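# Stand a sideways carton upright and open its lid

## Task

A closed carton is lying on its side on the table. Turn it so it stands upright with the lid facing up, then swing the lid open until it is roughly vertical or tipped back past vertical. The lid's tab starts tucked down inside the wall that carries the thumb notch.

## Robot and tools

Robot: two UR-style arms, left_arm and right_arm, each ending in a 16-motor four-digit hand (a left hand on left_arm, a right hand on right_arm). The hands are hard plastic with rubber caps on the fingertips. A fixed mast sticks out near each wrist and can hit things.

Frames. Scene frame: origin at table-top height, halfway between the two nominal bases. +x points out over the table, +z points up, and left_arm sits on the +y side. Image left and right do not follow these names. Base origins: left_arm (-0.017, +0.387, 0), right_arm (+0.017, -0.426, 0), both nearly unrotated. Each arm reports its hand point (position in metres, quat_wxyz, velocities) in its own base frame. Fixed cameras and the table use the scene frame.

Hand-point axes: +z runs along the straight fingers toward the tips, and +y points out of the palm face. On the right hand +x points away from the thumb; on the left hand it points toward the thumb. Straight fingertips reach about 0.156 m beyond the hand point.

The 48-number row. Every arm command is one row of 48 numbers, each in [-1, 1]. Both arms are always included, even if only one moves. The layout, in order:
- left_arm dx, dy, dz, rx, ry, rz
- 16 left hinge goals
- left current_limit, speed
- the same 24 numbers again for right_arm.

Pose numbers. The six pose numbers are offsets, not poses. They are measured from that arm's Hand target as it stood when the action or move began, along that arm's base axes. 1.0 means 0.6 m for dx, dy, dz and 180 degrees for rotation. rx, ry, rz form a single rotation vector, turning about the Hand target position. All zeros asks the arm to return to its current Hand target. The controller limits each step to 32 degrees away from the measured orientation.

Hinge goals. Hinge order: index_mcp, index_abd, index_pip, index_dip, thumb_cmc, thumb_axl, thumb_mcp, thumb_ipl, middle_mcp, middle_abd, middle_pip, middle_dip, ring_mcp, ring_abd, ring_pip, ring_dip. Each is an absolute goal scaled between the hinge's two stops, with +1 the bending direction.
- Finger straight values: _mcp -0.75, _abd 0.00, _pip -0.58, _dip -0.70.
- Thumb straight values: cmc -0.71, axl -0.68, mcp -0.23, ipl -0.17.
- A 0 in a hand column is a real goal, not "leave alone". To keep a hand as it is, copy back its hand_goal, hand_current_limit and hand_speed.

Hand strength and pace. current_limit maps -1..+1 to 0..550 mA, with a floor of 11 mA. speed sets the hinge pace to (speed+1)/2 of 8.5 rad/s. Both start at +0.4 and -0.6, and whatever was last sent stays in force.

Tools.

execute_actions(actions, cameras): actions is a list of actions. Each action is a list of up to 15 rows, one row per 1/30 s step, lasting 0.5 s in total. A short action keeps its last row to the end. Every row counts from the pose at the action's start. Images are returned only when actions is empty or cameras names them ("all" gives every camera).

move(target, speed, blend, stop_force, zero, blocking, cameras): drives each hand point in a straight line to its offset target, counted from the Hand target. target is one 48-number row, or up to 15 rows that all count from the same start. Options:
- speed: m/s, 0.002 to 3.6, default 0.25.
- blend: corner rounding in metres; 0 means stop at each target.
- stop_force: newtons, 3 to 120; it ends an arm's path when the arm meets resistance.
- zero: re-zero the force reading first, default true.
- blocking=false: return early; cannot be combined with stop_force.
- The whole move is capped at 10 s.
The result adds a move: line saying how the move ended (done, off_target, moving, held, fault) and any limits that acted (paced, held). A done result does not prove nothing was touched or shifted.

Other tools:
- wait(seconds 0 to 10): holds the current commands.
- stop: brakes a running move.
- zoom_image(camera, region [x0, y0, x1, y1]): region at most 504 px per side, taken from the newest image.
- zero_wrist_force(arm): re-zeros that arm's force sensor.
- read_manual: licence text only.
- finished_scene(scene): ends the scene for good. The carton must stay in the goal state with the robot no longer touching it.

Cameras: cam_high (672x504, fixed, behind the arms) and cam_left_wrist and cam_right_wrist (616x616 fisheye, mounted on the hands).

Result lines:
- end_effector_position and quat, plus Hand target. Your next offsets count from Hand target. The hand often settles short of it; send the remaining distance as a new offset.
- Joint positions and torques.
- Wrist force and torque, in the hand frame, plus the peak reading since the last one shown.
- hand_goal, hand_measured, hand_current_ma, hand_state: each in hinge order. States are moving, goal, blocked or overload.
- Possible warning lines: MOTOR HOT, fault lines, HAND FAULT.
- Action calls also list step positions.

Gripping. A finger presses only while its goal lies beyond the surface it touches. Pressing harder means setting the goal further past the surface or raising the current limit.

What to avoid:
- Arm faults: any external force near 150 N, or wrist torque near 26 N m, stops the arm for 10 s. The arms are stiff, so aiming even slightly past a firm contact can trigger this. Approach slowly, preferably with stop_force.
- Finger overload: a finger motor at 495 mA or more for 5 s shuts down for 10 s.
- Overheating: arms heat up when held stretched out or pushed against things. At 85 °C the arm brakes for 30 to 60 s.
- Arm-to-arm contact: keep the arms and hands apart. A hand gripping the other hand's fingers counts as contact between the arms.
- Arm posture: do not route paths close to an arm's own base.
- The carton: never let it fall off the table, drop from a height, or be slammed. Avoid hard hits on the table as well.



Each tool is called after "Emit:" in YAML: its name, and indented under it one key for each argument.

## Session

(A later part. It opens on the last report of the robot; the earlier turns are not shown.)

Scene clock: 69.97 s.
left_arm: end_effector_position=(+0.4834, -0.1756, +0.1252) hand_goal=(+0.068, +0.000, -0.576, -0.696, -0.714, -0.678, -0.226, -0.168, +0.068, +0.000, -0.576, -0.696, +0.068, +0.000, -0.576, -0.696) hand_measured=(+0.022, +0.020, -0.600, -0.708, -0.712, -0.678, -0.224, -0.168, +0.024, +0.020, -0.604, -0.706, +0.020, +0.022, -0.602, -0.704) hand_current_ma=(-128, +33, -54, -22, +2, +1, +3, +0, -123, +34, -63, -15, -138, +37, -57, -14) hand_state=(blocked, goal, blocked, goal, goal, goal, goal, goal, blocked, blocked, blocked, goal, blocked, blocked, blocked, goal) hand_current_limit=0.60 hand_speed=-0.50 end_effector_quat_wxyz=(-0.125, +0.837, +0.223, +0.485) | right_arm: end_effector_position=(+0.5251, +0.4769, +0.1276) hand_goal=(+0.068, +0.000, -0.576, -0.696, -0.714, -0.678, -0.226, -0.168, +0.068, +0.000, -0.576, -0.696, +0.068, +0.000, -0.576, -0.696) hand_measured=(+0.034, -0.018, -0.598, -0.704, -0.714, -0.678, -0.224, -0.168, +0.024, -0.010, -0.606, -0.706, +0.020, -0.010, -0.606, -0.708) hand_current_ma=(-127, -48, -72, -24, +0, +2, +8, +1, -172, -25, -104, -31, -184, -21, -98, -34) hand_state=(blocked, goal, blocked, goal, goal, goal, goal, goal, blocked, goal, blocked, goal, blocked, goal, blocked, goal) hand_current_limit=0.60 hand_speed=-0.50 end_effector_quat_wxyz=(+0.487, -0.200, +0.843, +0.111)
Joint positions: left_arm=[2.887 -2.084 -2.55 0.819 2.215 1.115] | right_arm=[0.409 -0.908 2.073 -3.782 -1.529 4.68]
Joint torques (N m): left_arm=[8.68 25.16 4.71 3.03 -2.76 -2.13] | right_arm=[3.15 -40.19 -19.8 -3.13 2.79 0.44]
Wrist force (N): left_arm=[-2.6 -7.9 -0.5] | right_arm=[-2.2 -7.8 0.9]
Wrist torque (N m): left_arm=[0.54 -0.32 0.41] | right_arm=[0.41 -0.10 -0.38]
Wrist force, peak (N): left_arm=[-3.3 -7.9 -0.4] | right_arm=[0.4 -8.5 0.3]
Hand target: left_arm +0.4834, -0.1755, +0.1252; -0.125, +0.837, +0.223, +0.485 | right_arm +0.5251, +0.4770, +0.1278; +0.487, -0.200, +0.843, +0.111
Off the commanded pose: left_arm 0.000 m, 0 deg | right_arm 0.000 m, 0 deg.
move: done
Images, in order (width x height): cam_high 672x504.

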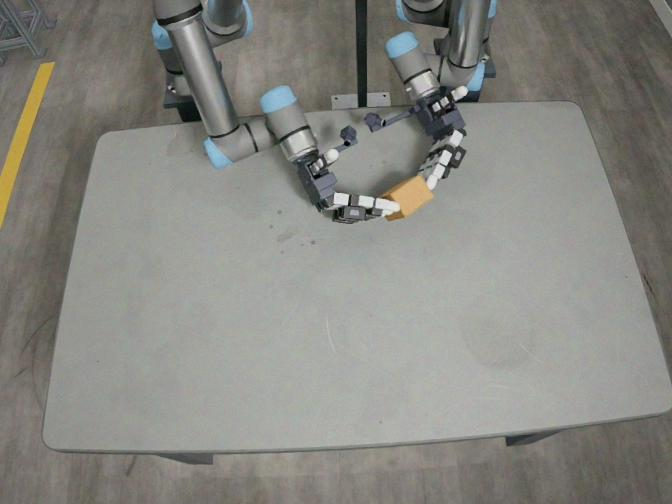

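Emit:
move:
  target: [-0.0211,-0.0118,-0.0207,0.0544,-0.0969,0,0.0685,0,-0.576,-0.696,-0.714,-0.678,-0.226,-0.168,0.0685,0,-0.576,-0.696,0.0685,0,-0.576,-0.696,0.6,-0.5,-0.0232,-0.0114,-0.02,0.0491,-0.0996,0,0.0685,0,-0.576,-0.696,-0.714,-0.678,-0.226,-0.168,0.0685,0,-0.576,-0.696,0.0685,0,-0.576,-0.696,0.6,-0.5]
  speed: 0.1
  cameras: ["cam_high"]

Emit:
zoom_image:
  camera: "cam_high"
  region: [350, 150, 450, 240]

Scene clock: 82.80 s.
left_arm: end_effector_position=(+0.4742, -0.1806, +0.1157) hand_goal=(+0.068, +0.000, -0.576, -0.696, -0.714, -0.678, -0.226, -0.168, +0.068, +0.000, -0.576, -0.696, +0.068, +0.000, -0.576, -0.696) hand_measured=(+0.026, +0.018, -0.600, -0.708, -0.714, -0.678, -0.224, -0.168, +0.024, +0.028, -0.604, -0.706, +0.020, +0.032, -0.602, -0.704) hand_current_ma=(-115, +30, -51, -22, +1, +1, +3, +0, -123, +54, -63, -15, -138, +63, -57, -14) hand_state=(blocked, goal, blocked, goal, goal, goal, goal, goal, blocked, blocked, blocked, goal, blocked, blocked, blocked, goal) hand_current_limit=0.60 hand_speed=-0.50 end_effector_quat_wxyz=(-0.151, +0.770, +0.205, +0.584) | right_arm: end_effector_position=(+0.5149, +0.4719, +0.1187) hand_goal=(+0.068, +0.000, -0.576, -0.696, -0.714, -0.678, -0.226, -0.168, +0.068, +0.000, -0.576, -0.696, +0.068, +0.000, -0.576, -0.696) hand_measured=(+0.032, -0.016, -0.600, -0.706, -0.714, -0.678, -0.224, -0.168, +0.024, -0.008, -0.606, -0.708, +0.024, -0.002, -0.604, -0.708) hand_current_ma=(-134, -40, -81, -27, +0, +2, +6, +1, -172, -17, -104, -35, -172, -3, -95, -34) hand_state=(blocked, goal, blocked, goal, goal, goal, goal, goal, blocked, goal, blocked, goal, blocked, goal, blocked, goal) hand_current_limit=0.60 hand_speed=-0.50 end_effector_quat_wxyz=(+0.592, -0.183, +0.773, +0.135)
Joint positions: left_arm=[2.821 -2.394 -2.469 1.325 2.364 1.273] | right_arm=[0.406 -0.721 2.057 -4.211 -1.521 4.691]
Joint torques (N m): left_arm=[-0.97 29.09 -0.28 2.93 0.31 -0.12] | right_arm=[1.38 -36.53 -7.62 -2.86 -0.07 0.04]
Wrist force (N): left_arm=[-3.5 -6.4 -0.3] | right_arm=[-1.9 -7.2 1.3]
Wrist torque (N m): left_arm=[0.48 -0.39 0.53] | right_arm=[0.28 -0.08 -0.41]
Wrist force, peak (N): left_arm=[-2.7 -8.0 0.0] | right_arm=[-2.6 -8.0 0.0]
Hand target: left_arm +0.4742, -0.1806, +0.1157; -0.151, +0.770, +0.205, +0.584 (not the last commanded pose) | right_arm +0.5149, +0.4719, +0.1187; +0.592, -0.183, +0.773, +0.135 (not the last commanded pose)
Off the commanded pose: left_arm 0.005 m, 6 deg | right_arm 0.005 m, 5 deg.
FORCE FAULT: contact force on the left arm reached its limit, and that arm stopped for 10 seconds. FORCE FAULT: contact force on the right arm reached its limit, and that arm stopped for 10 seconds. On each arm, the contact can be on any part of the arm, not only on its tool. The stops overlap, and together they count as 20 of the actions that you can send in this scene. Those arms' remaining commands of this call were not run. Those arms' targets are now where they stood when their stops ended, not their last commands. Those arms accept commands again.
move: fault (left_arm, right_arm)
Images, in order (width x height): cam_high 672x504.

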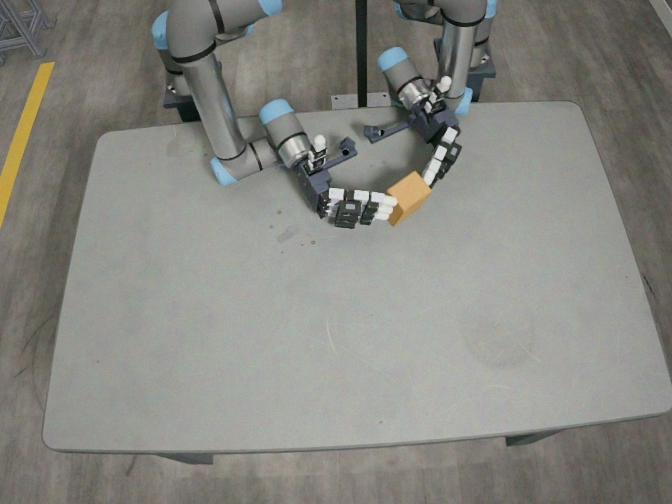

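Scaled by 5.040 from the camera's 672x504 image, which has a finer 960x720 frame.

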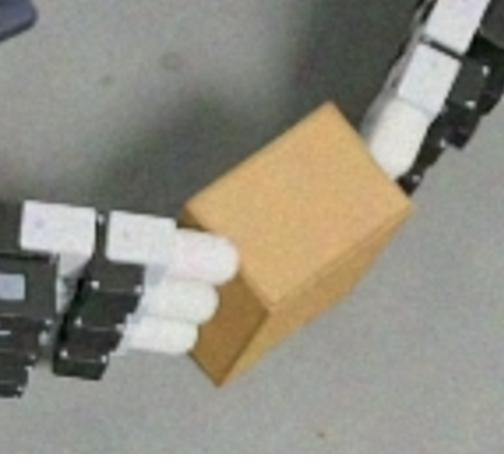

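Emit:
move:
  target:
    - [0,0,0.0833,0,0,0,0.0685,0,-0.576,-0.696,-0.714,-0.678,-0.226,-0.168,0.0685,0,-0.576,-0.696,0.0685,0,-0.576,-0.696,0.6,-0.5,0,0,0.0833,0,0,0,0.0685,0,-0.576,-0.696,-0.714,-0.678,-0.226,-0.168,0.0685,0,-0.576,-0.696,0.0685,0,-0.576,-0.696,0.6,-0.5]
    - [-0.0161,-0.0091,0.1235,0.0544,-0.0969,0,0.0685,0,-0.576,-0.696,-0.714,-0.678,-0.226,-0.168,0.0685,0,-0.576,-0.696,0.0685,0,-0.576,-0.696,0.6,-0.5,-0.0181,-0.0089,0.1235,0.0491,-0.0996,0,0.0685,0,-0.576,-0.696,-0.714,-0.678,-0.226,-0.168,0.0685,0,-0.576,-0.696,0.0685,0,-0.576,-0.696,0.6,-0.5]
  speed: 0.1
  blend: [0.005,0]
  cameras: ["cam_high"]

Emit:
zoom_image:
  camera: "cam_high"
  region: [350, 140, 450, 230]

Scene clock: 90.77 s.
left_arm: end_effector_position=(+0.4665, -0.1849, +0.1847) hand_goal=(+0.068, +0.000, -0.576, -0.696, -0.714, -0.678, -0.226, -0.168, +0.068, +0.000, -0.576, -0.696, +0.068, +0.000, -0.576, -0.696) hand_measured=(+0.032, +0.018, -0.600, -0.708, -0.714, -0.678, -0.224, -0.168, +0.024, +0.034, -0.604, -0.706, +0.020, +0.038, -0.604, -0.706) hand_current_ma=(-99, +31, -51, -22, +1, +1, +2, +0, -122, +67, -63, -15, -138, +78, -62, -18) hand_state=(blocked, goal, blocked, goal, goal, goal, goal, goal, blocked, blocked, blocked, goal, blocked, blocked, blocked, goal) hand_current_limit=0.60 hand_speed=-0.50 end_effector_quat_wxyz=(-0.177, +0.683, +0.182, +0.685) | right_arm: end_effector_position=(+0.5056, +0.4673, +0.1894) hand_goal=(+0.068, +0.000, -0.576, -0.696, -0.714, -0.678, -0.226, -0.168, +0.068, +0.000, -0.576, -0.696, +0.068, +0.000, -0.576, -0.696) hand_measured=(+0.030, -0.012, -0.604, -0.708, -0.714, -0.678, -0.224, -0.168, +0.024, -0.002, -0.608, -0.710, +0.026, +0.004, -0.604, -0.708) hand_current_ma=(-144, -28, -93, -33, +0, +2, +6, +1, -172, -5, -109, -41, -162, +10, -95, -34) hand_state=(blocked, goal, blocked, goal, goal, goal, goal, goal, blocked, goal, blocked, goal, blocked, goal, blocked, goal) hand_current_limit=0.60 hand_speed=-0.50 end_effector_quat_wxyz=(+0.701, -0.160, +0.676, +0.160)
Joint positions: left_arm=[2.792 -2.389 -2.381 1.628 2.433 1.563] | right_arm=[0.405 -0.705 2.006 -4.477 -1.518 4.706]
Joint torques (N m): left_arm=[-12.31 37.7 -6.19 -1.54 -1.57 -1.98] | right_arm=[1.06 -45.28 3.49 -1.15 2.77 0.76]
Wrist force (N): left_arm=[-1.9 -6.9 -0.5] | right_arm=[-0.4 -8.0 1.4]
Wrist torque (N m): left_arm=[0.43 -0.31 0.39] | right_arm=[0.19 0.09 -0.58]
Wrist force, peak (N): left_arm=[-4.9 -7.0 -0.3] | right_arm=[-3.3 -7.9 1.2]
Hand target: left_arm +0.4665, -0.1849, +0.1847; -0.177, +0.683, +0.182, +0.685 (not the last commanded pose) | right_arm +0.5055, +0.4673, +0.1894; +0.701, -0.160, +0.676, +0.160 (not the last commanded pose)
Off the commanded pose: left_arm 0.006 m, 4 deg | right_arm 0.004 m, 3 deg.
move: held (left_arm; a check stopped the path), off_target (right_arm; braked when a check withheld steps of left_arm); path passed 1 of 2 targets; limits=held
pose unreachable (left arm): on one or more control steps of this call, first in action 0 (counted from 0), this arm could not follow its commanded pose, so it was not sent that pose on those steps. It may still have moved: this result reports where it is.
cause: moving toward the commanded pose would bring two parts of the arm too close to each other (joints 4 (wrist 1) to 6 (wrist 3) lie between them).
Images, in order (width x height): cam_high 672x504.

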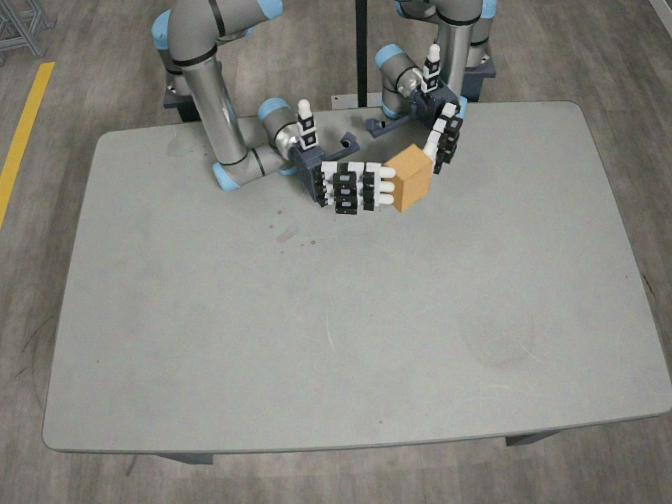

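Scaled by 5.040 from the camera's 672x504 image, which has a finer 960x720 frame.

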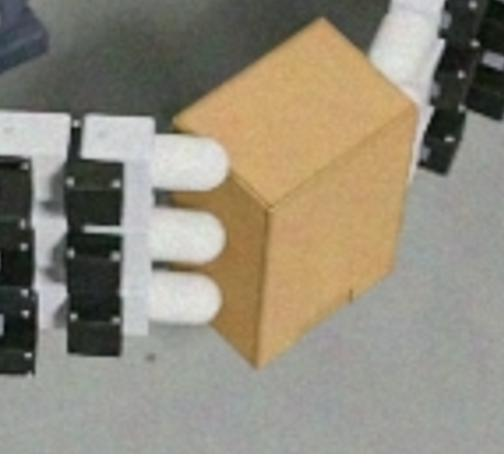

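Emit:
move:
  target:
    - [0.0473,0.0265,-0.0367,-0.1225,0.2181,0,0.0685,0,-0.576,-0.696,-0.714,-0.678,-0.226,-0.168,0.0685,0,-0.576,-0.696,0.0685,0,-0.576,-0.696,0.6,-0.5,0.0517,0.0255,-0.041,-0.1148,0.2331,0,0.0685,0,-0.576,-0.696,-0.714,-0.678,-0.226,-0.168,0.0685,0,-0.576,-0.696,0.0685,0,-0.576,-0.696,0.6,-0.5]
    - [0.1077,0.0605,-0.1737,-0.245,0.4363,0,0.0685,0,-0.576,-0.696,-0.714,-0.678,-0.226,-0.168,0.0685,0,-0.576,-0.696,0.0685,0,-0.576,-0.696,0.6,-0.5,0.115,0.0567,-0.1815,-0.2257,0.4582,0,0.0685,0,-0.576,-0.696,-0.714,-0.678,-0.226,-0.168,0.0685,0,-0.576,-0.696,0.0685,0,-0.576,-0.696,0.6,-0.5]
  speed: 0.12
  blend: [0.01,0]
  cameras: ["cam_high"]

Emit:
zoom_image:
  camera: "cam_high"
  region: [320, 140, 480, 270]

Scene clock: 102.43 s.
left_arm: end_effector_position=(+0.5311, -0.1485, +0.0805) hand_goal=(+0.068, +0.000, -0.576, -0.696, -0.714, -0.678, -0.226, -0.168, +0.068, +0.000, -0.576, -0.696, +0.068, +0.000, -0.576, -0.696) hand_measured=(+0.030, -0.020, -0.584, -0.686, -0.714, -0.678, -0.224, -0.168, +0.030, -0.012, -0.594, -0.694, +0.026, -0.008, -0.590, -0.694) hand_current_ma=(-101, -36, -12, +17, +1, +1, +3, +0, -99, -16, -34, +3, -118, -9, -26, +2) hand_state=(blocked, blocked, goal, goal, goal, goal, goal, goal, blocked, goal, goal, goal, blocked, goal, goal, goal) hand_current_limit=0.60 hand_speed=-0.50 end_effector_quat_wxyz=(-0.001, +0.966, +0.257, -0.001) | right_arm: end_effector_position=(+0.5746, +0.5012, +0.0805) hand_goal=(+0.068, +0.000, -0.576, -0.696, -0.714, -0.678, -0.226, -0.168, +0.068, +0.000, -0.576, -0.696, +0.068, +0.000, -0.576, -0.696) hand_measured=(+0.042, -0.010, -0.582, -0.692, -0.714, -0.678, -0.224, -0.168, +0.030, -0.006, -0.594, -0.694, +0.026, -0.002, -0.590, -0.692) hand_current_ma=(-89, -22, -16, +10, +0, +2, +8, +1, -139, -13, -59, +5, -160, -3, -40, +11) hand_state=(blocked, goal, goal, goal, goal, goal, goal, goal, blocked, goal, goal, goal, blocked, goal, goal, goal) hand_current_limit=0.60 hand_speed=-0.50 end_effector_quat_wxyz=(+0.000, -0.231, +0.973, +0.000)
Joint positions: left_arm=[3.243 -1.747 -2.155 -0.811 1.572 1.152] | right_arm=[0.426 -0.897 1.387 -2.061 -1.571 4.673]
Joint torques (N m): left_arm=[-32.07 16.63 8.03 5.45 -9.75 -0.95] | right_arm=[38.57 -33.14 -4.37 1.63 9.72 -0.85]
Wrist force (N): left_arm=[0.9 -53.4 -28.3] | right_arm=[-1.1 -47.7 -23.7]
Wrist torque (N m): left_arm=[1.96 -0.30 0.51] | right_arm=[1.07 0.51 -1.22]
Wrist force, peak (N): left_arm=[0.4 -53.8 -27.9] | right_arm=[-1.1 -47.7 -23.7]
Hand target: left_arm +0.5311, -0.1486, +0.0805; -0.001, +0.966, +0.257, -0.001 | right_arm +0.5745, +0.5013, +0.0805; +0.000, -0.231, +0.973, +0.000
Off the commanded pose: left_arm 0.000 m, 0 deg | right_arm 0.000 m, 0 deg.
move: done
Images, in order (width x height): cam_high 672x504.

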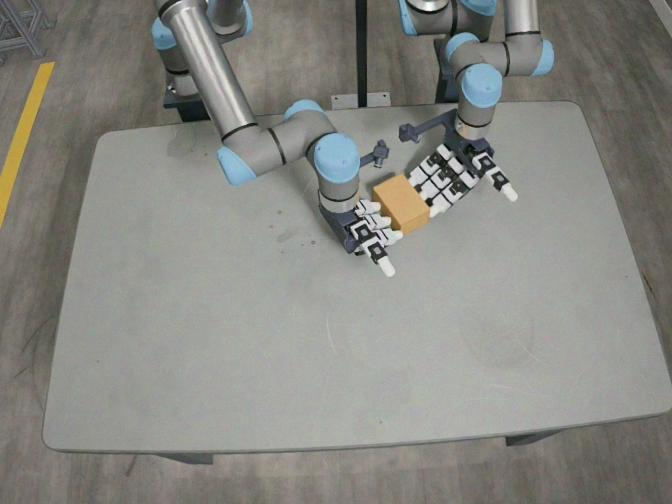

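Scaled by 3.150 from the camera's 672x504 image, which has a finer 960x720 frame.

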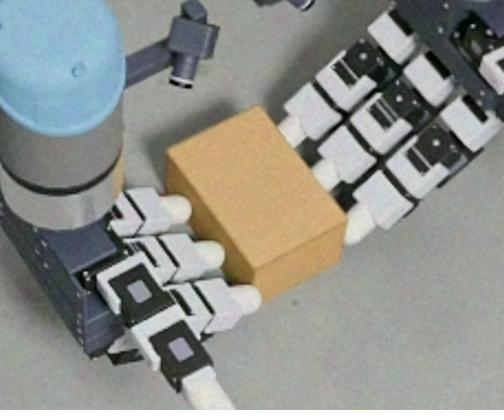

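Emit:
move:
  target:
    - [-0.0245,0.0436,0,0,0,0,0.0685,0,-0.576,-0.696,-0.714,-0.678,-0.226,-0.168,0.0685,0,-0.576,-0.696,0.0685,0,-0.576,-0.696,0.6,-0.5,0.0221,-0.0448,0,0,0,0,0.0685,0,-0.576,-0.696,-0.714,-0.678,-0.226,-0.168,0.0685,0,-0.576,-0.696,0.0685,0,-0.576,-0.696,0.6,-0.5]
    - [-0.0076,0.0531,-0.0252,-0.0544,0.0969,0,0.0685,0,-0.576,-0.696,-0.714,-0.678,-0.226,-0.168,0.0685,0,-0.576,-0.696,0.0685,0,-0.576,-0.696,0.6,-0.5,0.035,-0.0385,-0.0252,-0.0491,0.0996,0,0.0685,0,-0.576,-0.696,-0.714,-0.678,-0.226,-0.168,0.0685,0,-0.576,-0.696,0.0685,0,-0.576,-0.696,0.6,-0.5]
  speed: 0.08
  blend: [0.005,0]

Emit:
move:
  target: [0.0408,-0.0727,0,0,0,0,0.0685,0,-0.576,-0.696,-0.714,-0.678,-0.226,-0.168,0.0685,0,-0.576,-0.696,0.0685,0,-0.576,-0.696,0.6,-0.5,-0.0368,0.0747,0,0,0,0,0.0685,0,-0.576,-0.696,-0.714,-0.678,-0.226,-0.168,0.0685,0,-0.576,-0.696,0.0685,0,-0.576,-0.696,0.6,-0.5]
  speed: 0.012
  stop_force: 3
  cameras: ["cam_high"]

Emit:
zoom_image:
  camera: "cam_high"
  region: [320, 140, 480, 270]

Scene clock: 110.13 s.
left_arm: end_effector_position=(+0.5266, -0.1166, +0.0654) hand_goal=(+0.068, +0.000, -0.576, -0.696, -0.714, -0.678, -0.226, -0.168, +0.068, +0.000, -0.576, -0.696, +0.068, +0.000, -0.576, -0.696) hand_measured=(+0.052, -0.004, -0.582, -0.694, -0.714, -0.678, -0.224, -0.168, +0.052, -0.004, -0.584, -0.694, +0.050, -0.004, -0.584, -0.694) hand_current_ma=(-31, -3, -8, +2, +1, +1, +3, +0, -32, -3, -11, +2, -40, -3, -11, +2) hand_state=(goal, goal, goal, goal, goal, goal, goal, goal, goal, goal, goal, goal, goal, goal, goal, goal) hand_current_limit=0.60 hand_speed=-0.50 end_effector_quat_wxyz=(+0.043, +0.952, +0.253, -0.169) | right_arm: end_effector_position=(+0.5956, +0.4782, +0.0653) hand_goal=(+0.068, +0.000, -0.576, -0.696, -0.714, -0.678, -0.226, -0.168, +0.068, +0.000, -0.576, -0.696, +0.068, +0.000, -0.576, -0.696) hand_measured=(+0.052, -0.002, -0.580, -0.694, -0.714, -0.678, -0.224, -0.168, +0.052, -0.002, -0.584, -0.694, +0.050, -0.002, -0.584, -0.694) hand_current_ma=(-52, -6, -8, +5, +0, +2, +8, +1, -50, -5, -21, +5, -59, -6, -20, +5) hand_state=(goal, goal, goal, goal, goal, goal, goal, goal, goal, goal, goal, goal, goal, goal, goal, goal) hand_current_limit=0.60 hand_speed=-0.50 end_effector_quat_wxyz=(-0.169, -0.227, +0.958, -0.039)
Joint positions: left_arm=[3.365 -1.857 -1.969 -1.223 1.474 1.291] | right_arm=[0.392 -0.694 0.983 -1.512 -1.594 4.643]
Joint torques (N m): left_arm=[-10.71 35.26 8.41 4.03 1.56 -1.6] | right_arm=[5.85 -59.37 -16.18 -1.87 -0.89 -0.03]
Wrist force (N): left_arm=[0.5 0.0 -0.5] | right_arm=[-1.0 -0.9 -0.1]
Wrist torque (N m): left_arm=[0.18 -0.04 -0.10] | right_arm=[0.01 0.10 -0.14]
Wrist force, peak (N): left_arm=[1.2 -55.8 -29.0] | right_arm=[-1.6 -48.7 -24.4]
Hand target: left_arm +0.5265, -0.1167, +0.0654; +0.043, +0.952, +0.253, -0.169 | right_arm +0.5955, +0.4782, +0.0654; -0.169, -0.227, +0.958, -0.039
Off the commanded pose: left_arm 0.000 m, 0 deg | right_arm 0.000 m, 0 deg.
move: done

Scene clock: 113.37 s.
left_arm: end_effector_position=(+0.5390, -0.1389, +0.0654) hand_goal=(+0.068, +0.000, -0.576, -0.696, -0.714, -0.678, -0.226, -0.168, +0.068, +0.000, -0.576, -0.696, +0.068, +0.000, -0.576, -0.696) hand_measured=(+0.052, -0.002, -0.582, -0.694, -0.714, -0.678, -0.224, -0.168, +0.052, -0.002, -0.584, -0.694, +0.050, -0.002, -0.584, -0.694) hand_current_ma=(-31, -1, -8, +1, +1, +1, +3, +0, -31, -1, -11, +1, -40, -2, -11, +1) hand_state=(goal, goal, goal, goal, goal, goal, goal, goal, goal, goal, goal, goal, goal, goal, goal, goal) hand_current_limit=0.60 hand_speed=-0.50 end_effector_quat_wxyz=(+0.043, +0.952, +0.253, -0.169) | right_arm: end_effector_position=(+0.5843, +0.5011, +0.0654) hand_goal=(+0.068, +0.000, -0.576, -0.696, -0.714, -0.678, -0.226, -0.168, +0.068, +0.000, -0.576, -0.696, +0.068, +0.000, -0.576, -0.696) hand_measured=(+0.052, -0.002, -0.580, -0.694, -0.714, -0.678, -0.224, -0.168, +0.052, -0.002, -0.584, -0.694, +0.050, -0.002, -0.584, -0.694) hand_current_ma=(-52, -5, -10, +4, +0, +2, +8, +1, -50, -3, -21, +3, -59, -4, -20, +4) hand_state=(goal, goal, goal, goal, goal, goal, goal, goal, goal, goal, goal, goal, goal, goal, goal, goal) hand_current_limit=0.60 hand_speed=-0.50 end_effector_quat_wxyz=(-0.169, -0.227, +0.958, -0.039)
Joint positions: left_arm=[3.319 -1.885 -1.931 -1.229 1.459 1.247] | right_arm=[0.424 -0.686 0.968 -1.504 -1.583 4.673]
Joint torques (N m): left_arm=[9.65 36.29 8.15 4.69 0.86 1.56] | right_arm=[-3.4 -60 -12.92 -2.87 -1.33 -2.29]
Wrist force (N): left_arm=[0.5 -3.1 -1.9] | right_arm=[-0.8 -3.8 -1.2]
Wrist torque (N m): left_arm=[0.25 -0.07 -0.09] | right_arm=[0.07 0.07 -0.10]
Wrist force, peak (N): left_arm=[0.1 -9.3 -4.4] | right_arm=[-0.6 -9.6 -3.6]
Hand target: left_arm +0.5390, -0.1389, +0.0654; +0.043, +0.952, +0.253, -0.169 (not the last commanded pose) | right_arm +0.5843, +0.5011, +0.0654; -0.169, -0.227, +0.958, -0.039 (not the last commanded pose)
Off the commanded pose: left_arm 0.025 m, 0 deg | right_arm 0.024 m, 0 deg.
move: contact (left_arm, right_arm)
Images, in order (width x height): cam_high 672x504.

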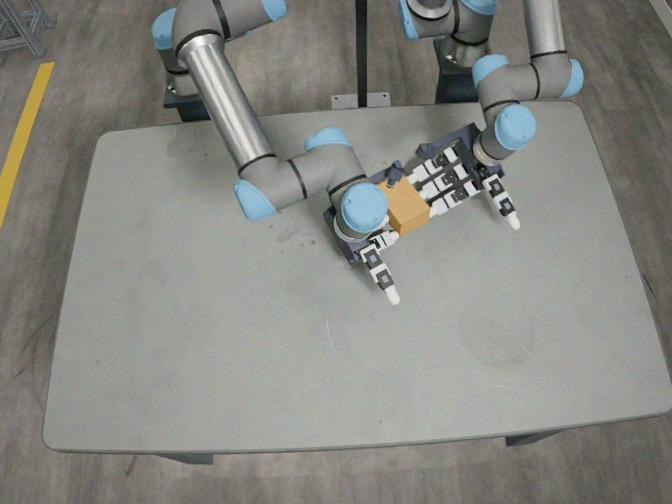

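Scaled by 3.150 from the camera's 672x504 image, which has a finer 960x720 frame.

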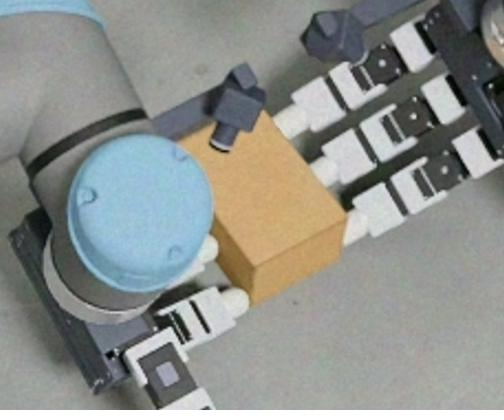

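Emit:
move:
  target:
    - [0.0029,-0.0051,0,0,0,0,0.0685,0,-0.576,-0.696,-0.714,-0.678,-0.226,-0.168,0.0685,0,-0.576,-0.696,0.0685,0,-0.576,-0.696,0.6,-0.5,-0.0026,0.0052,0,0,0,0,0.0685,0,-0.576,-0.696,-0.714,-0.678,-0.226,-0.168,0.0685,0,-0.576,-0.696,0.0685,0,-0.576,-0.696,0.6,-0.5]
    - [0.0029,-0.0051,0.1,0,0,0,0.0685,0,-0.576,-0.696,-0.714,-0.678,-0.226,-0.168,0.0685,0,-0.576,-0.696,0.0685,0,-0.576,-0.696,0.6,-0.5,-0.0026,0.0052,0.1,0,0,0,0.0685,0,-0.576,-0.696,-0.714,-0.678,-0.226,-0.168,0.0685,0,-0.576,-0.696,0.0685,0,-0.576,-0.696,0.6,-0.5]
  speed: [0.012,0.06]
  cameras: ["cam_high"]

Scene clock: 116.97 s.
left_arm: end_effector_position=(+0.5408, -0.1420, +0.1255) hand_goal=(+0.068, +0.000, -0.576, -0.696, -0.714, -0.678, -0.226, -0.168, +0.068, +0.000, -0.576, -0.696, +0.068, +0.000, -0.576, -0.696) hand_measured=(+0.026, +0.002, -0.598, -0.706, -0.714, -0.678, -0.224, -0.168, +0.028, +0.002, -0.602, -0.704, +0.026, +0.000, -0.598, -0.704) hand_current_ma=(-115, +2, -44, -15, +1, +1, +3, +0, -108, +2, -55, -14, -118, +0, -48, -12) hand_state=(blocked, goal, blocked, goal, goal, goal, goal, goal, blocked, goal, blocked, goal, blocked, goal, blocked, goal) hand_current_limit=0.60 hand_speed=-0.50 end_effector_quat_wxyz=(+0.043, +0.952, +0.253, -0.169) | right_arm: end_effector_position=(+0.5828, +0.5042, +0.1255) hand_goal=(+0.068, +0.000, -0.576, -0.696, -0.714, -0.678, -0.226, -0.168, +0.068, +0.000, -0.576, -0.696, +0.068, +0.000, -0.576, -0.696) hand_measured=(+0.030, +0.000, -0.598, -0.704, -0.714, -0.678, -0.224, -0.168, +0.030, +0.000, -0.600, -0.704, +0.028, +0.000, -0.598, -0.702) hand_current_ma=(-143, -1, -72, -20, +0, +2, +8, +1, -139, +0, -80, -22, -152, +0, -69, -17) hand_state=(blocked, goal, blocked, goal, goal, goal, goal, goal, blocked, goal, blocked, goal, blocked, goal, blocked, goal) hand_current_limit=0.60 hand_speed=-0.50 end_effector_quat_wxyz=(-0.169, -0.227, +0.958, -0.039)
Joint positions: left_arm=[3.313 -1.806 -1.854 -1.385 1.457 1.241] | right_arm=[0.428 -0.723 0.879 -1.379 -1.581 4.677]
Joint torques (N m): left_arm=[9.35 21.51 10.94 5.05 -0.06 1.5] | right_arm=[-0.91 -44.44 -14.18 -2.87 -0.68 -1.7]
Wrist force (N): left_arm=[0.5 -5.6 -0.3] | right_arm=[-1.0 -6.5 -0.3]
Wrist torque (N m): left_arm=[0.49 -0.04 0.09] | right_arm=[0.28 0.09 -0.25]
Wrist force, peak (N): left_arm=[-1.1 -64.3 -32.8] | right_arm=[0.6 -59.5 -28.3]
Hand target: left_arm +0.5407, -0.1420, +0.1254; +0.043, +0.952, +0.253, -0.169 | right_arm +0.5827, +0.5042, +0.1254; -0.169, -0.227, +0.958, -0.039
Off the commanded pose: left_arm 0.000 m, 0 deg | right_arm 0.000 m, 0 deg.
move: done
Images, in order (width x height): cam_high 672x504.

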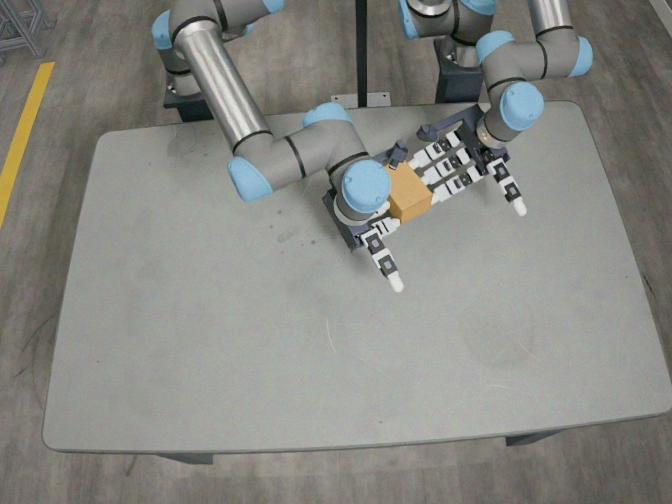

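Emit:
move:
  target:
    - [-0.034,-0.0191,0.0243,0.0817,-0.1454,0,0.0685,0,-0.576,-0.696,-0.714,-0.678,-0.226,-0.168,0.0685,0,-0.576,-0.696,0.0685,0,-0.576,-0.696,0.6,-0.5,-0.035,-0.0172,0.0243,0.0736,-0.1495,0,0.0685,0,-0.576,-0.696,-0.714,-0.678,-0.226,-0.168,0.0685,0,-0.576,-0.696,0.0685,0,-0.576,-0.696,0.6,-0.5]
    - [-0.074,-0.0416,0.0257,0.1634,-0.2908,0,0.0685,0,-0.576,-0.696,-0.714,-0.678,-0.226,-0.168,0.0685,0,-0.576,-0.696,0.0685,0,-0.576,-0.696,0.6,-0.5,-0.0761,-0.0375,0.0257,0.1472,-0.299,0,0.0685,0,-0.576,-0.696,-0.714,-0.678,-0.226,-0.168,0.0685,0,-0.576,-0.696,0.0685,0,-0.576,-0.696,0.6,-0.5]
    - [-0.1053,-0.0591,0.008,0.2341,-0.4169,0,0.0685,0,-0.576,-0.696,-0.714,-0.678,-0.226,-0.168,0.0685,0,-0.576,-0.696,0.0685,0,-0.576,-0.696,0.6,-0.5,-0.1082,-0.0533,0.008,0.211,-0.4284,0,0.0685,0,-0.576,-0.696,-0.714,-0.678,-0.226,-0.168,0.0685,0,-0.576,-0.696,0.0685,0,-0.576,-0.696,0.6,-0.5]
  speed: 0.12
  blend: [0.003,0.003,0]
  cameras: ["cam_high"]

Emit:
zoom_image:
  camera: "cam_high"
  region: [350, 140, 450, 230]

Scene clock: 126.97 s.
left_arm: end_effector_position=(+0.4775, -0.1775, +0.1302) hand_goal=(+0.068, +0.000, -0.576, -0.696, -0.714, -0.678, -0.226, -0.168, +0.068, +0.000, -0.576, -0.696, +0.068, +0.000, -0.576, -0.696) hand_measured=(+0.026, +0.022, -0.598, -0.706, -0.714, -0.678, -0.224, -0.168, +0.028, +0.022, -0.602, -0.704, +0.026, +0.020, -0.598, -0.704) hand_current_ma=(-115, +39, -44, -16, +1, +1, +3, +0, -108, +40, -55, -14, -118, +35, -48, -12) hand_state=(blocked, blocked, blocked, goal, goal, goal, goal, goal, blocked, blocked, blocked, goal, blocked, blocked, blocked, goal) hand_current_limit=0.60 hand_speed=-0.50 end_effector_quat_wxyz=(-0.136, +0.810, +0.216, +0.527) | right_arm: end_effector_position=(+0.5178, +0.4722, +0.1301) hand_goal=(+0.068, +0.000, -0.576, -0.696, -0.714, -0.678, -0.226, -0.168, +0.068, +0.000, -0.576, -0.696, +0.068, +0.000, -0.576, -0.696) hand_measured=(+0.030, -0.008, -0.600, -0.704, -0.714, -0.678, -0.224, -0.168, +0.030, -0.008, -0.600, -0.706, +0.028, -0.008, -0.598, -0.704) hand_current_ma=(-143, -21, -77, -23, +0, +2, +8, +1, -139, -19, -80, -27, -152, -19, -69, -19) hand_state=(blocked, goal, blocked, goal, goal, goal, goal, goal, blocked, goal, blocked, goal, blocked, goal, blocked, goal) hand_current_limit=0.60 hand_speed=-0.50 end_effector_quat_wxyz=(+0.531, -0.193, +0.816, +0.121)
Joint positions: left_arm=[2.855 -2.183 -2.538 1.01 2.286 1.167] | right_arm=[0.405 -0.855 2.092 -3.959 -1.523 4.683]
Joint torques (N m): left_arm=[8.63 25.54 -2.95 3.34 -2.4 -1.83] | right_arm=[3.21 -38.49 -19.18 -3.49 2.58 0.01]
Wrist force (N): left_arm=[-2.4 -8.0 -0.7] | right_arm=[-1.1 -7.8 1.2]
Wrist torque (N m): left_arm=[0.36 -0.39 0.48] | right_arm=[0.23 -0.06 -0.41]
Wrist force, peak (N): left_arm=[-2.5 -8.2 -0.8] | right_arm=[-1.8 -8.4 1.3]
Hand target: left_arm +0.4775, -0.1774, +0.1302; -0.136, +0.810, +0.216, +0.527 | right_arm +0.5178, +0.4722, +0.1302; +0.531, -0.193, +0.816, +0.121
Off the commanded pose: left_arm 0.000 m, 0 deg | right_arm 0.000 m, 0 deg.
move: done
Images, in order (width x height): cam_high 672x504.

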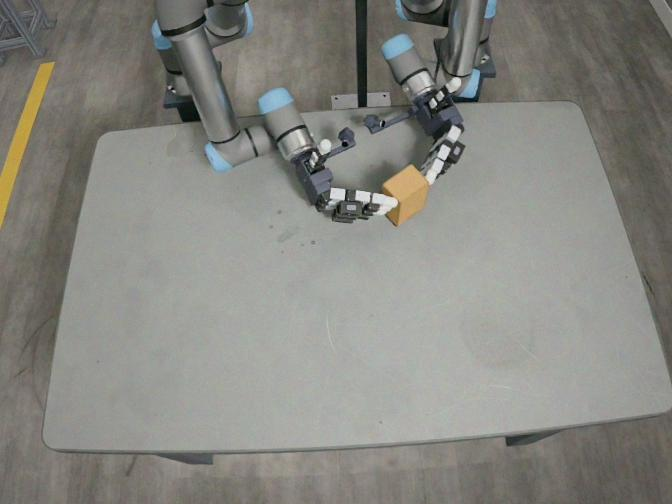

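Scaled by 5.040 from the camera's 672x504 image, which has a finer 960x720 frame.

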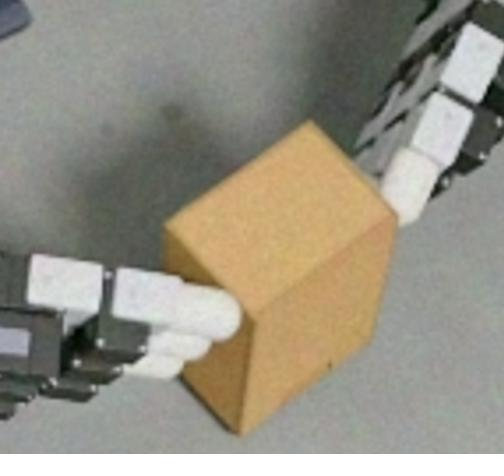

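Emit:
move:
  target: [0,0,-0.062,0,0,0,0.0685,0,-0.576,-0.696,-0.714,-0.678,-0.226,-0.168,0.0685,0,-0.576,-0.696,0.0685,0,-0.576,-0.696,0.6,-0.5,0,0,-0.062,0,0,0,0.0685,0,-0.576,-0.696,-0.714,-0.678,-0.226,-0.168,0.0685,0,-0.576,-0.696,0.0685,0,-0.576,-0.696,0.6,-0.5]
  speed: 0.02
  stop_force: 3
  cameras: ["cam_high"]

Emit:
zoom_image:
  camera: "cam_high"
  region: [350, 140, 450, 230]

Scene clock: 130.10 s.
left_arm: end_effector_position=(+0.4775, -0.1774, +0.1129) hand_goal=(+0.068, +0.000, -0.576, -0.696, -0.714, -0.678, -0.226, -0.168, +0.068, +0.000, -0.576, -0.696, +0.068, +0.000, -0.576, -0.696) hand_measured=(+0.026, +0.008, -0.598, -0.706, -0.714, -0.678, -0.224, -0.168, +0.028, +0.008, -0.602, -0.704, +0.026, +0.006, -0.598, -0.704) hand_current_ma=(-115, +11, -44, -16, +1, +1, +3, +0, -108, +11, -55, -14, -118, +8, -48, -12) hand_state=(blocked, goal, blocked, goal, goal, goal, goal, goal, blocked, goal, blocked, goal, blocked, goal, blocked, goal) hand_current_limit=0.60 hand_speed=-0.50 end_effector_quat_wxyz=(-0.136, +0.810, +0.216, +0.527) | right_arm: end_effector_position=(+0.5178, +0.4722, +0.1142) hand_goal=(+0.068, +0.000, -0.576, -0.696, -0.714, -0.678, -0.226, -0.168, +0.068, +0.000, -0.576, -0.696, +0.068, +0.000, -0.576, -0.696) hand_measured=(+0.032, -0.016, -0.600, -0.704, -0.714, -0.678, -0.224, -0.168, +0.032, -0.016, -0.600, -0.706, +0.030, -0.016, -0.598, -0.704) hand_current_ma=(-136, -44, -77, -23, +0, +2, +8, +1, -133, -42, -80, -27, -144, -42, -69, -20) hand_state=(blocked, goal, blocked, goal, goal, goal, goal, goal, blocked, goal, blocked, goal, blocked, goal, blocked, goal) hand_current_limit=0.60 hand_speed=-0.50 end_effector_quat_wxyz=(+0.531, -0.193, +0.816, +0.121)
Joint positions: left_arm=[2.855 -2.254 -2.528 1.072 2.286 1.167] | right_arm=[0.405 -0.813 2.085 -3.994 -1.524 4.683]
Joint torques (N m): left_arm=[1.28 20.03 -5.13 5.51 -0.42 -0.97] | right_arm=[11.53 -29.52 1.17 -3.57 -0.13 -1.62]
Wrist force (N): left_arm=[-0.9 -7.0 -0.2] | right_arm=[-1.6 -7.9 0.6]
Wrist torque (N m): left_arm=[0.41 -0.25 0.33] | right_arm=[0.21 0.00 -0.47]
Wrist force, peak (N): left_arm=[0.2 -10.1 -2.0] | right_arm=[-3.3 -9.1 -1.8]
Hand target: left_arm +0.4775, -0.1774, +0.1129; -0.136, +0.810, +0.216, +0.527 (not the last commanded pose) | right_arm +0.5178, +0.4722, +0.1142; +0.531, -0.193, +0.816, +0.121 (not the last commanded pose)
Off the commanded pose: left_arm 0.020 m, 0 deg | right_arm 0.021 m, 0 deg.
move: contact (left_arm, right_arm)
Images, in order (width x height): cam_high 672x504.

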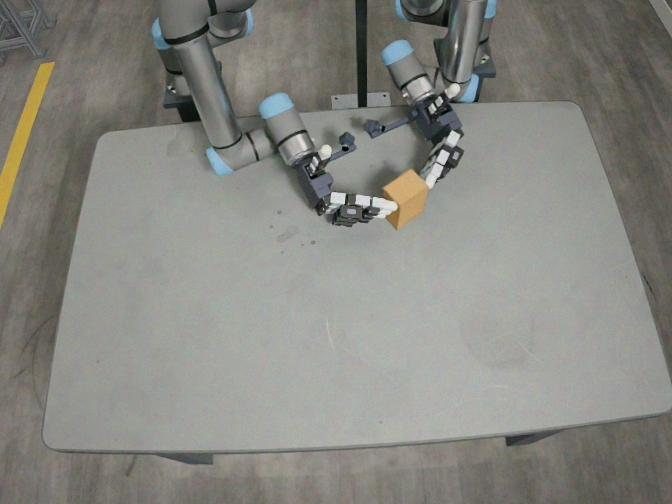

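Scaled by 5.040 from the camera's 672x504 image, which has a finer 960x720 frame.

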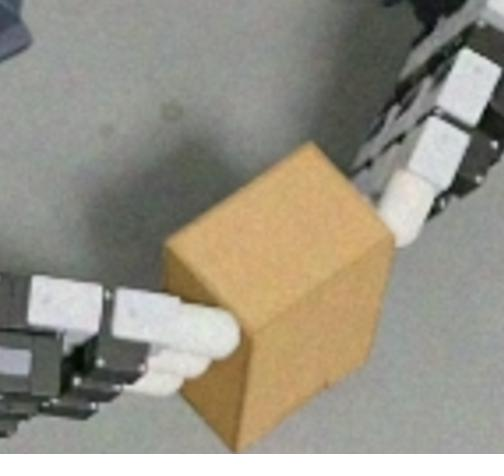

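Emit:
move:
  target: [0,0,-0.035,0,0,0,0.0685,0,-0.576,-0.696,-0.714,-0.678,-0.226,-0.168,0.0685,0,-0.576,-0.696,0.0685,0,-0.576,-0.696,0.6,-0.5,0,0,-0.037,0,0,0,0.0685,0,-0.576,-0.696,-0.714,-0.678,-0.226,-0.168,0.0685,0,-0.576,-0.696,0.0685,0,-0.576,-0.696,0.6,-0.5]
  speed: 0.015
  stop_force: 4
  cameras: ["cam_right_wrist","cam_high"]

Emit:
zoom_image:
  camera: "cam_right_wrist"
  region: [250, 50, 450, 250]

Scene clock: 132.43 s.
left_arm: end_effector_position=(+0.4774, -0.1774, +0.1108) hand_goal=(+0.068, +0.000, -0.576, -0.696, -0.714, -0.678, -0.226, -0.168, +0.068, +0.000, -0.576, -0.696, +0.068, +0.000, -0.576, -0.696) hand_measured=(+0.026, -0.006, -0.598, -0.706, -0.714, -0.678, -0.224, -0.168, +0.028, -0.006, -0.602, -0.704, +0.026, -0.008, -0.598, -0.704) hand_current_ma=(-115, -8, -44, -16, +1, +1, +3, +0, -108, -7, -55, -14, -118, -11, -48, -12) hand_state=(blocked, goal, blocked, goal, goal, goal, goal, goal, blocked, goal, blocked, goal, blocked, goal, blocked, goal) hand_current_limit=0.60 hand_speed=-0.50 end_effector_quat_wxyz=(-0.136, +0.810, +0.216, +0.527) | right_arm: end_effector_position=(+0.5177, +0.4722, +0.1122) hand_goal=(+0.068, +0.000, -0.576, -0.696, -0.714, -0.678, -0.226, -0.168, +0.068, +0.000, -0.576, -0.696, +0.068, +0.000, -0.576, -0.696) hand_measured=(+0.034, -0.034, -0.600, -0.704, -0.714, -0.678, -0.224, -0.168, +0.034, -0.032, -0.600, -0.706, +0.030, -0.020, -0.598, -0.704) hand_current_ma=(-127, -99, -75, -22, +0, +2, +8, +1, -124, -96, -80, -25, -143, -54, -69, -20) hand_state=(blocked, blocked, blocked, goal, goal, goal, goal, goal, blocked, blocked, blocked, goal, blocked, blocked, blocked, goal) hand_current_limit=0.60 hand_speed=-0.50 end_effector_quat_wxyz=(+0.531, -0.193, +0.816, +0.121)
Joint positions: left_arm=[2.855 -2.262 -2.527 1.079 2.286 1.167] | right_arm=[0.405 -0.808 2.085 -3.998 -1.524 4.683]
Joint torques (N m): left_arm=[1.44 22.44 -4.73 2.73 -3.65 1.09] | right_arm=[12.08 -41.16 2.55 -3.22 -0.08 -1.72]
Wrist force (N): left_arm=[1.0 -8.4 -0.9] | right_arm=[-2.3 -8.5 -0.6]
Wrist torque (N m): left_arm=[0.46 -0.18 0.23] | right_arm=[0.21 -0.06 -0.42]
Wrist force, peak (N): left_arm=[2.4 -11.9 -3.6] | right_arm=[-5.2 -9.1 -2.3]
Hand target: left_arm +0.4774, -0.1774, +0.1108; -0.136, +0.810, +0.216, +0.527 (not the last commanded pose) | right_arm +0.5177, +0.4722, +0.1122; +0.531, -0.193, +0.816, +0.121 (not the last commanded pose)
Off the commanded pose: left_arm 0.019 m, 0 deg | right_arm 0.020 m, 0 deg.
move: contact (left_arm, right_arm)
camera_calibration:
cam_right_wrist: T_world_to_cam=[[0.000847707, 0.706321, 0.707891, -0.389554], [-0.244272, -0.686301, 0.685071, 0.31914], [0.969706, -0.173498, 0.171952, -0.319739], [0, 0, 0, 1]] pos_world=[0.38834, 0.438702, 0.112109]
Images, in order (width x height): cam_high 672x504, cam_right_wrist 616x616.

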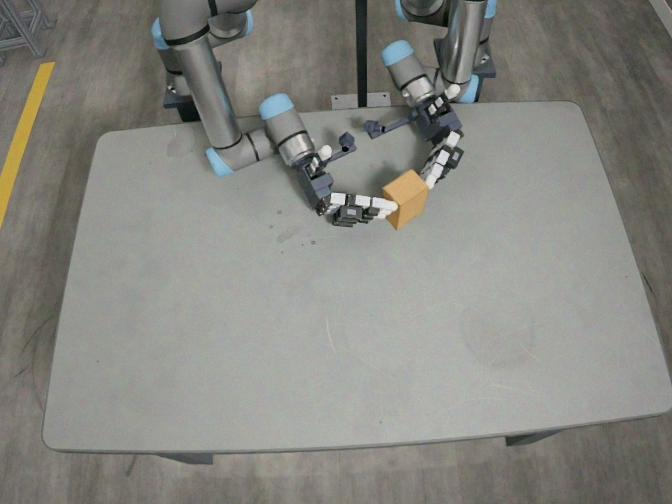

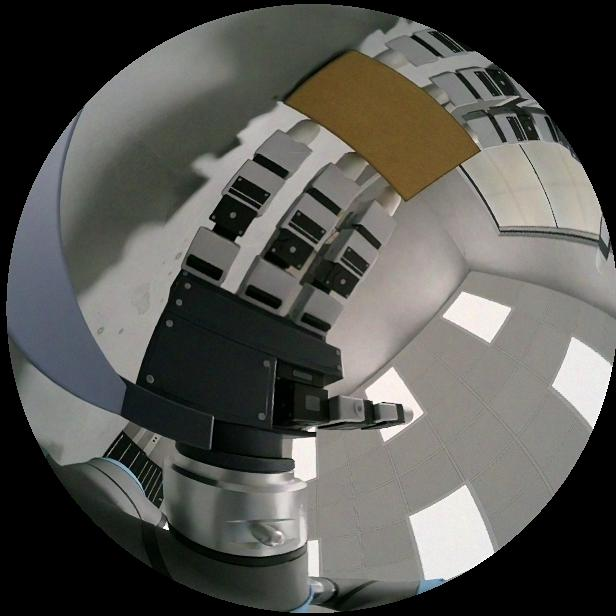

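Scaled by 2.520 from the camera's 616x616 image, which has a finer 880x880 frame.

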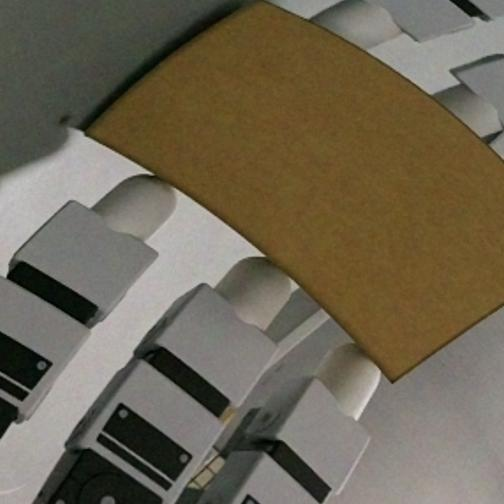

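Emit:
move:
  target: [-0.0245,0.0436,0,0,0,0,0.0685,0,-0.576,-0.696,-0.714,-0.678,-0.226,-0.168,0.0685,0,-0.576,-0.696,0.0685,0,-0.576,-0.696,0.6,-0.5,0.0221,-0.0448,0,0,0,0,0.0685,0,-0.576,-0.696,-0.714,-0.678,-0.226,-0.168,0.0685,0,-0.576,-0.696,0.0685,0,-0.576,-0.696,0.6,-0.5]
  speed: 0.03

Emit:
move:
  target:
    - [-0.0245,0.0437,0,0,0,0,0.274,0,0.518,0.391,-0.714,-0.678,-0.226,-0.168,0.0685,0,-0.576,-0.696,0.0685,0,-0.576,-0.696,0.5,-0.5,0.0221,-0.0449,0,0,0,0,0.274,0,0.518,0.391,-0.714,-0.678,-0.226,-0.168,0.0685,0,-0.576,-0.696,0.0685,0,-0.576,-0.696,0.5,-0.5]
    - [0.1102,0.1194,-0.0447,-0.2341,0.4169,0,0.274,0,0.518,0.391,-0.714,-0.678,-0.226,-0.168,0.0685,0,-0.576,-0.696,0.0685,0,-0.576,-0.696,0.5,-0.5,0.1605,0.0233,-0.047,-0.211,0.4284,0,0.274,0,0.518,0.391,-0.714,-0.678,-0.226,-0.168,0.0685,0,-0.576,-0.696,0.0685,0,-0.576,-0.696,0.5,-0.5]
  speed: 0.2
  blend: [0.005,0]
  cameras: ["cam_right_wrist","cam_high","cam_left_wrist"]

Emit:
zoom_image:
  camera: "cam_high"
  region: [320, 140, 480, 270]

Scene clock: 139.43 s.
left_arm: end_effector_position=(+0.4627, -0.1511, +0.1107) hand_goal=(+0.068, +0.000, -0.576, -0.696, -0.714, -0.678, -0.226, -0.168, +0.068, +0.000, -0.576, -0.696, +0.068, +0.000, -0.576, -0.696) hand_measured=(+0.060, +0.004, -0.580, -0.698, -0.714, -0.678, -0.224, -0.168, +0.060, +0.002, -0.580, -0.700, +0.058, +0.002, -0.580, -0.698) hand_current_ma=(-13, +4, -5, -3, +1, +1, +3, +0, -14, +1, -6, -3, -18, +1, -7, -3) hand_state=(goal, goal, goal, goal, goal, goal, goal, goal, goal, goal, goal, goal, goal, goal, goal, goal) hand_current_limit=0.60 hand_speed=-0.50 end_effector_quat_wxyz=(-0.136, +0.810, +0.216, +0.527) end_effector_velocity=(+0.001, -0.001, +0.001) end_effector_angular_velocity=(+0.001, -0.001, +0.002) | right_arm: end_effector_position=(+0.5309, +0.4453, +0.1122) hand_goal=(+0.068, +0.000, -0.576, -0.696, -0.714, -0.678, -0.226, -0.168, +0.068, +0.000, -0.576, -0.696, +0.068, +0.000, -0.576, -0.696) hand_measured=(+0.060, +0.000, -0.580, -0.698, -0.714, -0.678, -0.224, -0.168, +0.060, +0.000, -0.582, -0.700, +0.060, +0.002, -0.580, -0.698) hand_current_ma=(-24, +2, -12, -7, +0, +2, +8, +1, -23, +2, -13, -7, -27, +2, -12, -7) hand_state=(goal, goal, goal, goal, goal, goal, goal, goal, goal, goal, goal, goal, goal, goal, goal, goal) hand_current_limit=0.60 hand_speed=-0.50 end_effector_quat_wxyz=(+0.531, -0.194, +0.816, +0.121)
Joint positions: left_arm=[2.933 -2.285 -2.596 1.204 2.219 1.22] | right_arm=[0.338 -0.814 2.103 -4.009 -1.462 4.655]
Joint velocities: left_arm=[-0.003 0.002 0.004 -0.006 0.005 -0.001] | right_arm=[within noise]
Joint torques (N m): left_arm=[-13.6 29.02 8.6 -0.24 2.18 -1.73] | right_arm=[5.37 -40.81 -9.93 -2.84 -1.97 1.46]
Wrist force (N): left_arm=[0.2 -0.2 -0.1] | right_arm=[-1.2 -2.3 0.4]
Wrist torque (N m): left_arm=[0.01 -0.27 0.13] | right_arm=[-0.35 0.30 -0.42]
Wrist force, peak (N): left_arm=[1.0 -8.9 -1.2] | right_arm=[-2.4 -8.8 -0.6]
Hand target: left_arm +0.4627, -0.1512, +0.1108; -0.136, +0.810, +0.216, +0.527 | right_arm +0.5309, +0.4453, +0.1122; +0.531, -0.193, +0.816, +0.121
Off the commanded pose: left_arm 0.000 m, 0 deg | right_arm 0.000 m, 0 deg.
move: done

Scene clock: 143.87 s.
left_arm: end_effector_position=(+0.5289, -0.0795, +0.0840) hand_goal=(+0.274, +0.000, +0.518, +0.390, -0.714, -0.678, -0.226, -0.168, +0.068, +0.000, -0.576, -0.696, +0.068, +0.000, -0.576, -0.696) hand_measured=(+0.266, +0.002, +0.514, +0.388, -0.714, -0.678, -0.224, -0.168, +0.062, +0.002, -0.580, -0.700, +0.060, +0.002, -0.580, -0.698) hand_current_ma=(-14, +2, -4, -2, +0, +1, +3, +0, -10, +1, -6, -3, -13, +1, -6, -3) hand_state=(goal, goal, goal, goal, goal, goal, goal, goal, goal, goal, goal, goal, goal, goal, goal, goal) hand_current_limit=0.50 hand_speed=-0.50 end_effector_quat_wxyz=(+0.043, +0.952, +0.253, -0.169) | right_arm: end_effector_position=(+0.6272, +0.4593, +0.0840) hand_goal=(+0.274, +0.000, +0.518, +0.390, -0.714, -0.678, -0.226, -0.168, +0.068, +0.000, -0.576, -0.696, +0.068, +0.000, -0.576, -0.696) hand_measured=(+0.266, +0.002, +0.514, +0.388, -0.714, -0.678, -0.224, -0.168, +0.062, +0.002, -0.580, -0.700, +0.062, +0.002, -0.580, -0.698) hand_current_ma=(-24, +2, -11, -5, +0, +2, +8, +1, -16, +2, -11, -7, -19, +2, -11, -7) hand_state=(goal, goal, goal, goal, goal, goal, goal, goal, goal, goal, goal, goal, goal, goal, goal, goal) hand_current_limit=0.50 hand_speed=-0.50 end_effector_quat_wxyz=(-0.169, -0.227, +0.958, -0.039)
Joint positions: left_arm=[3.433 -1.833 -1.94 -1.281 1.497 1.355] | right_arm=[0.356 -0.657 0.865 -1.431 -1.606 4.608]
Joint torques (N m): left_arm=[-13.73 27.61 18.24 0.98 1.47 -1.7] | right_arm=[-0.3 -51.32 -28.9 -0.07 1.74 -1.75]
Wrist force (N): left_arm=[1.2 -0.2 -0.8] | right_arm=[-2.2 -3.0 0.1]
Wrist torque (N m): left_arm=[0.15 -0.15 0.00] | right_arm=[-0.27 0.25 -0.28]
Wrist force, peak (N): left_arm=[1.6 0.1 -1.2] | right_arm=[-0.7 -4.6 0.4]
Hand target: left_arm +0.5289, -0.0796, +0.0840; +0.043, +0.952, +0.253, -0.169 | right_arm +0.6272, +0.4593, +0.0840; -0.169, -0.227, +0.958, -0.039
Off the commanded pose: left_arm 0.000 m, 0 deg | right_arm 0.000 m, 0 deg.
move: done
camera_calibration:
cam_left_wrist: T_world_to_cam=[[-0.931868, 0.232569, 0.278447, 0.459716], [0.350433, 0.775668, 0.524914, -0.207781], [-0.0939041, 0.586728, -0.804321, 0.29395], [0, 0, 0, 1]] pos_world=[0.528811, -0.118215, 0.217491]
cam_right_wrist: T_world_to_cam=[[0.373373, 0.889853, -0.262212, -0.597104], [0.804258, -0.169627, 0.569557, -0.52891], [0.462344, -0.423543, -0.779006, 0.0895963], [0, 0, 0, 1]] pos_world=[0.606898, 0.479565, 0.214473]

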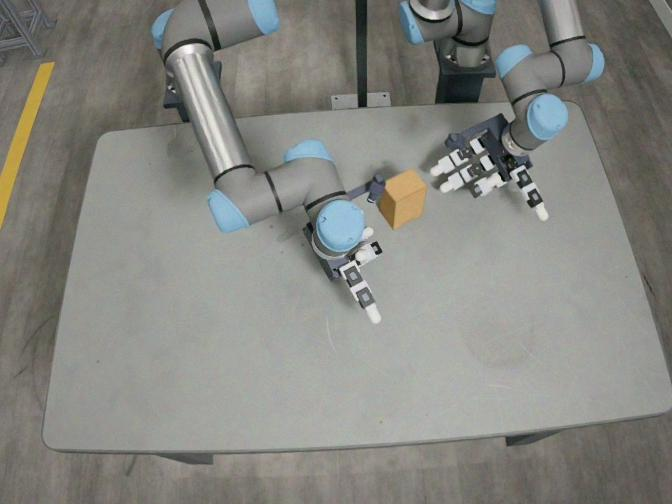

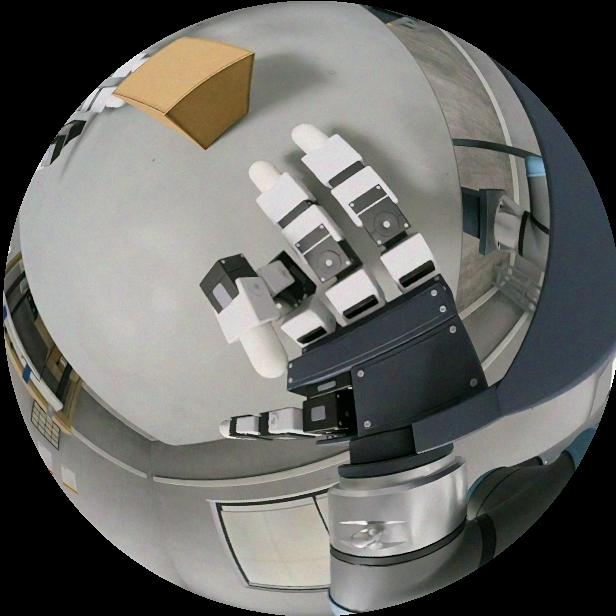

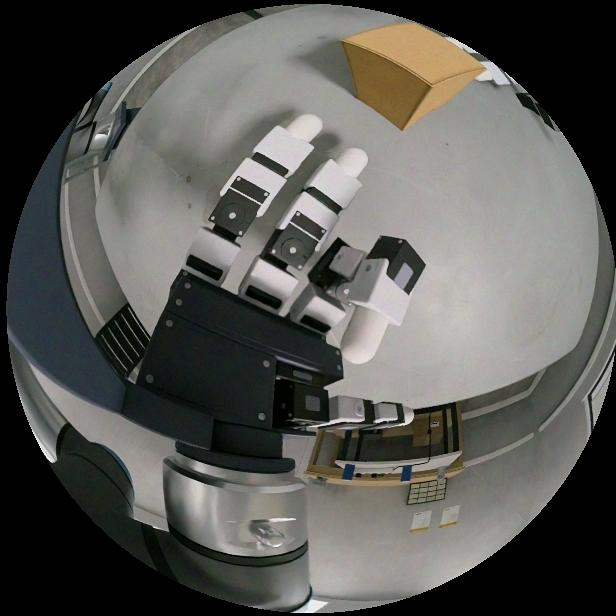

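Scaled by 3.150 from the camera's 672x504 image, which has a finer 960x720 frame.

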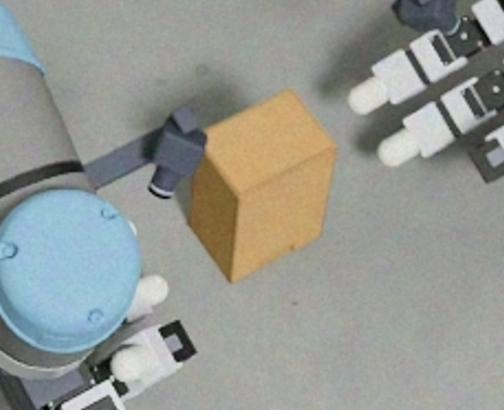

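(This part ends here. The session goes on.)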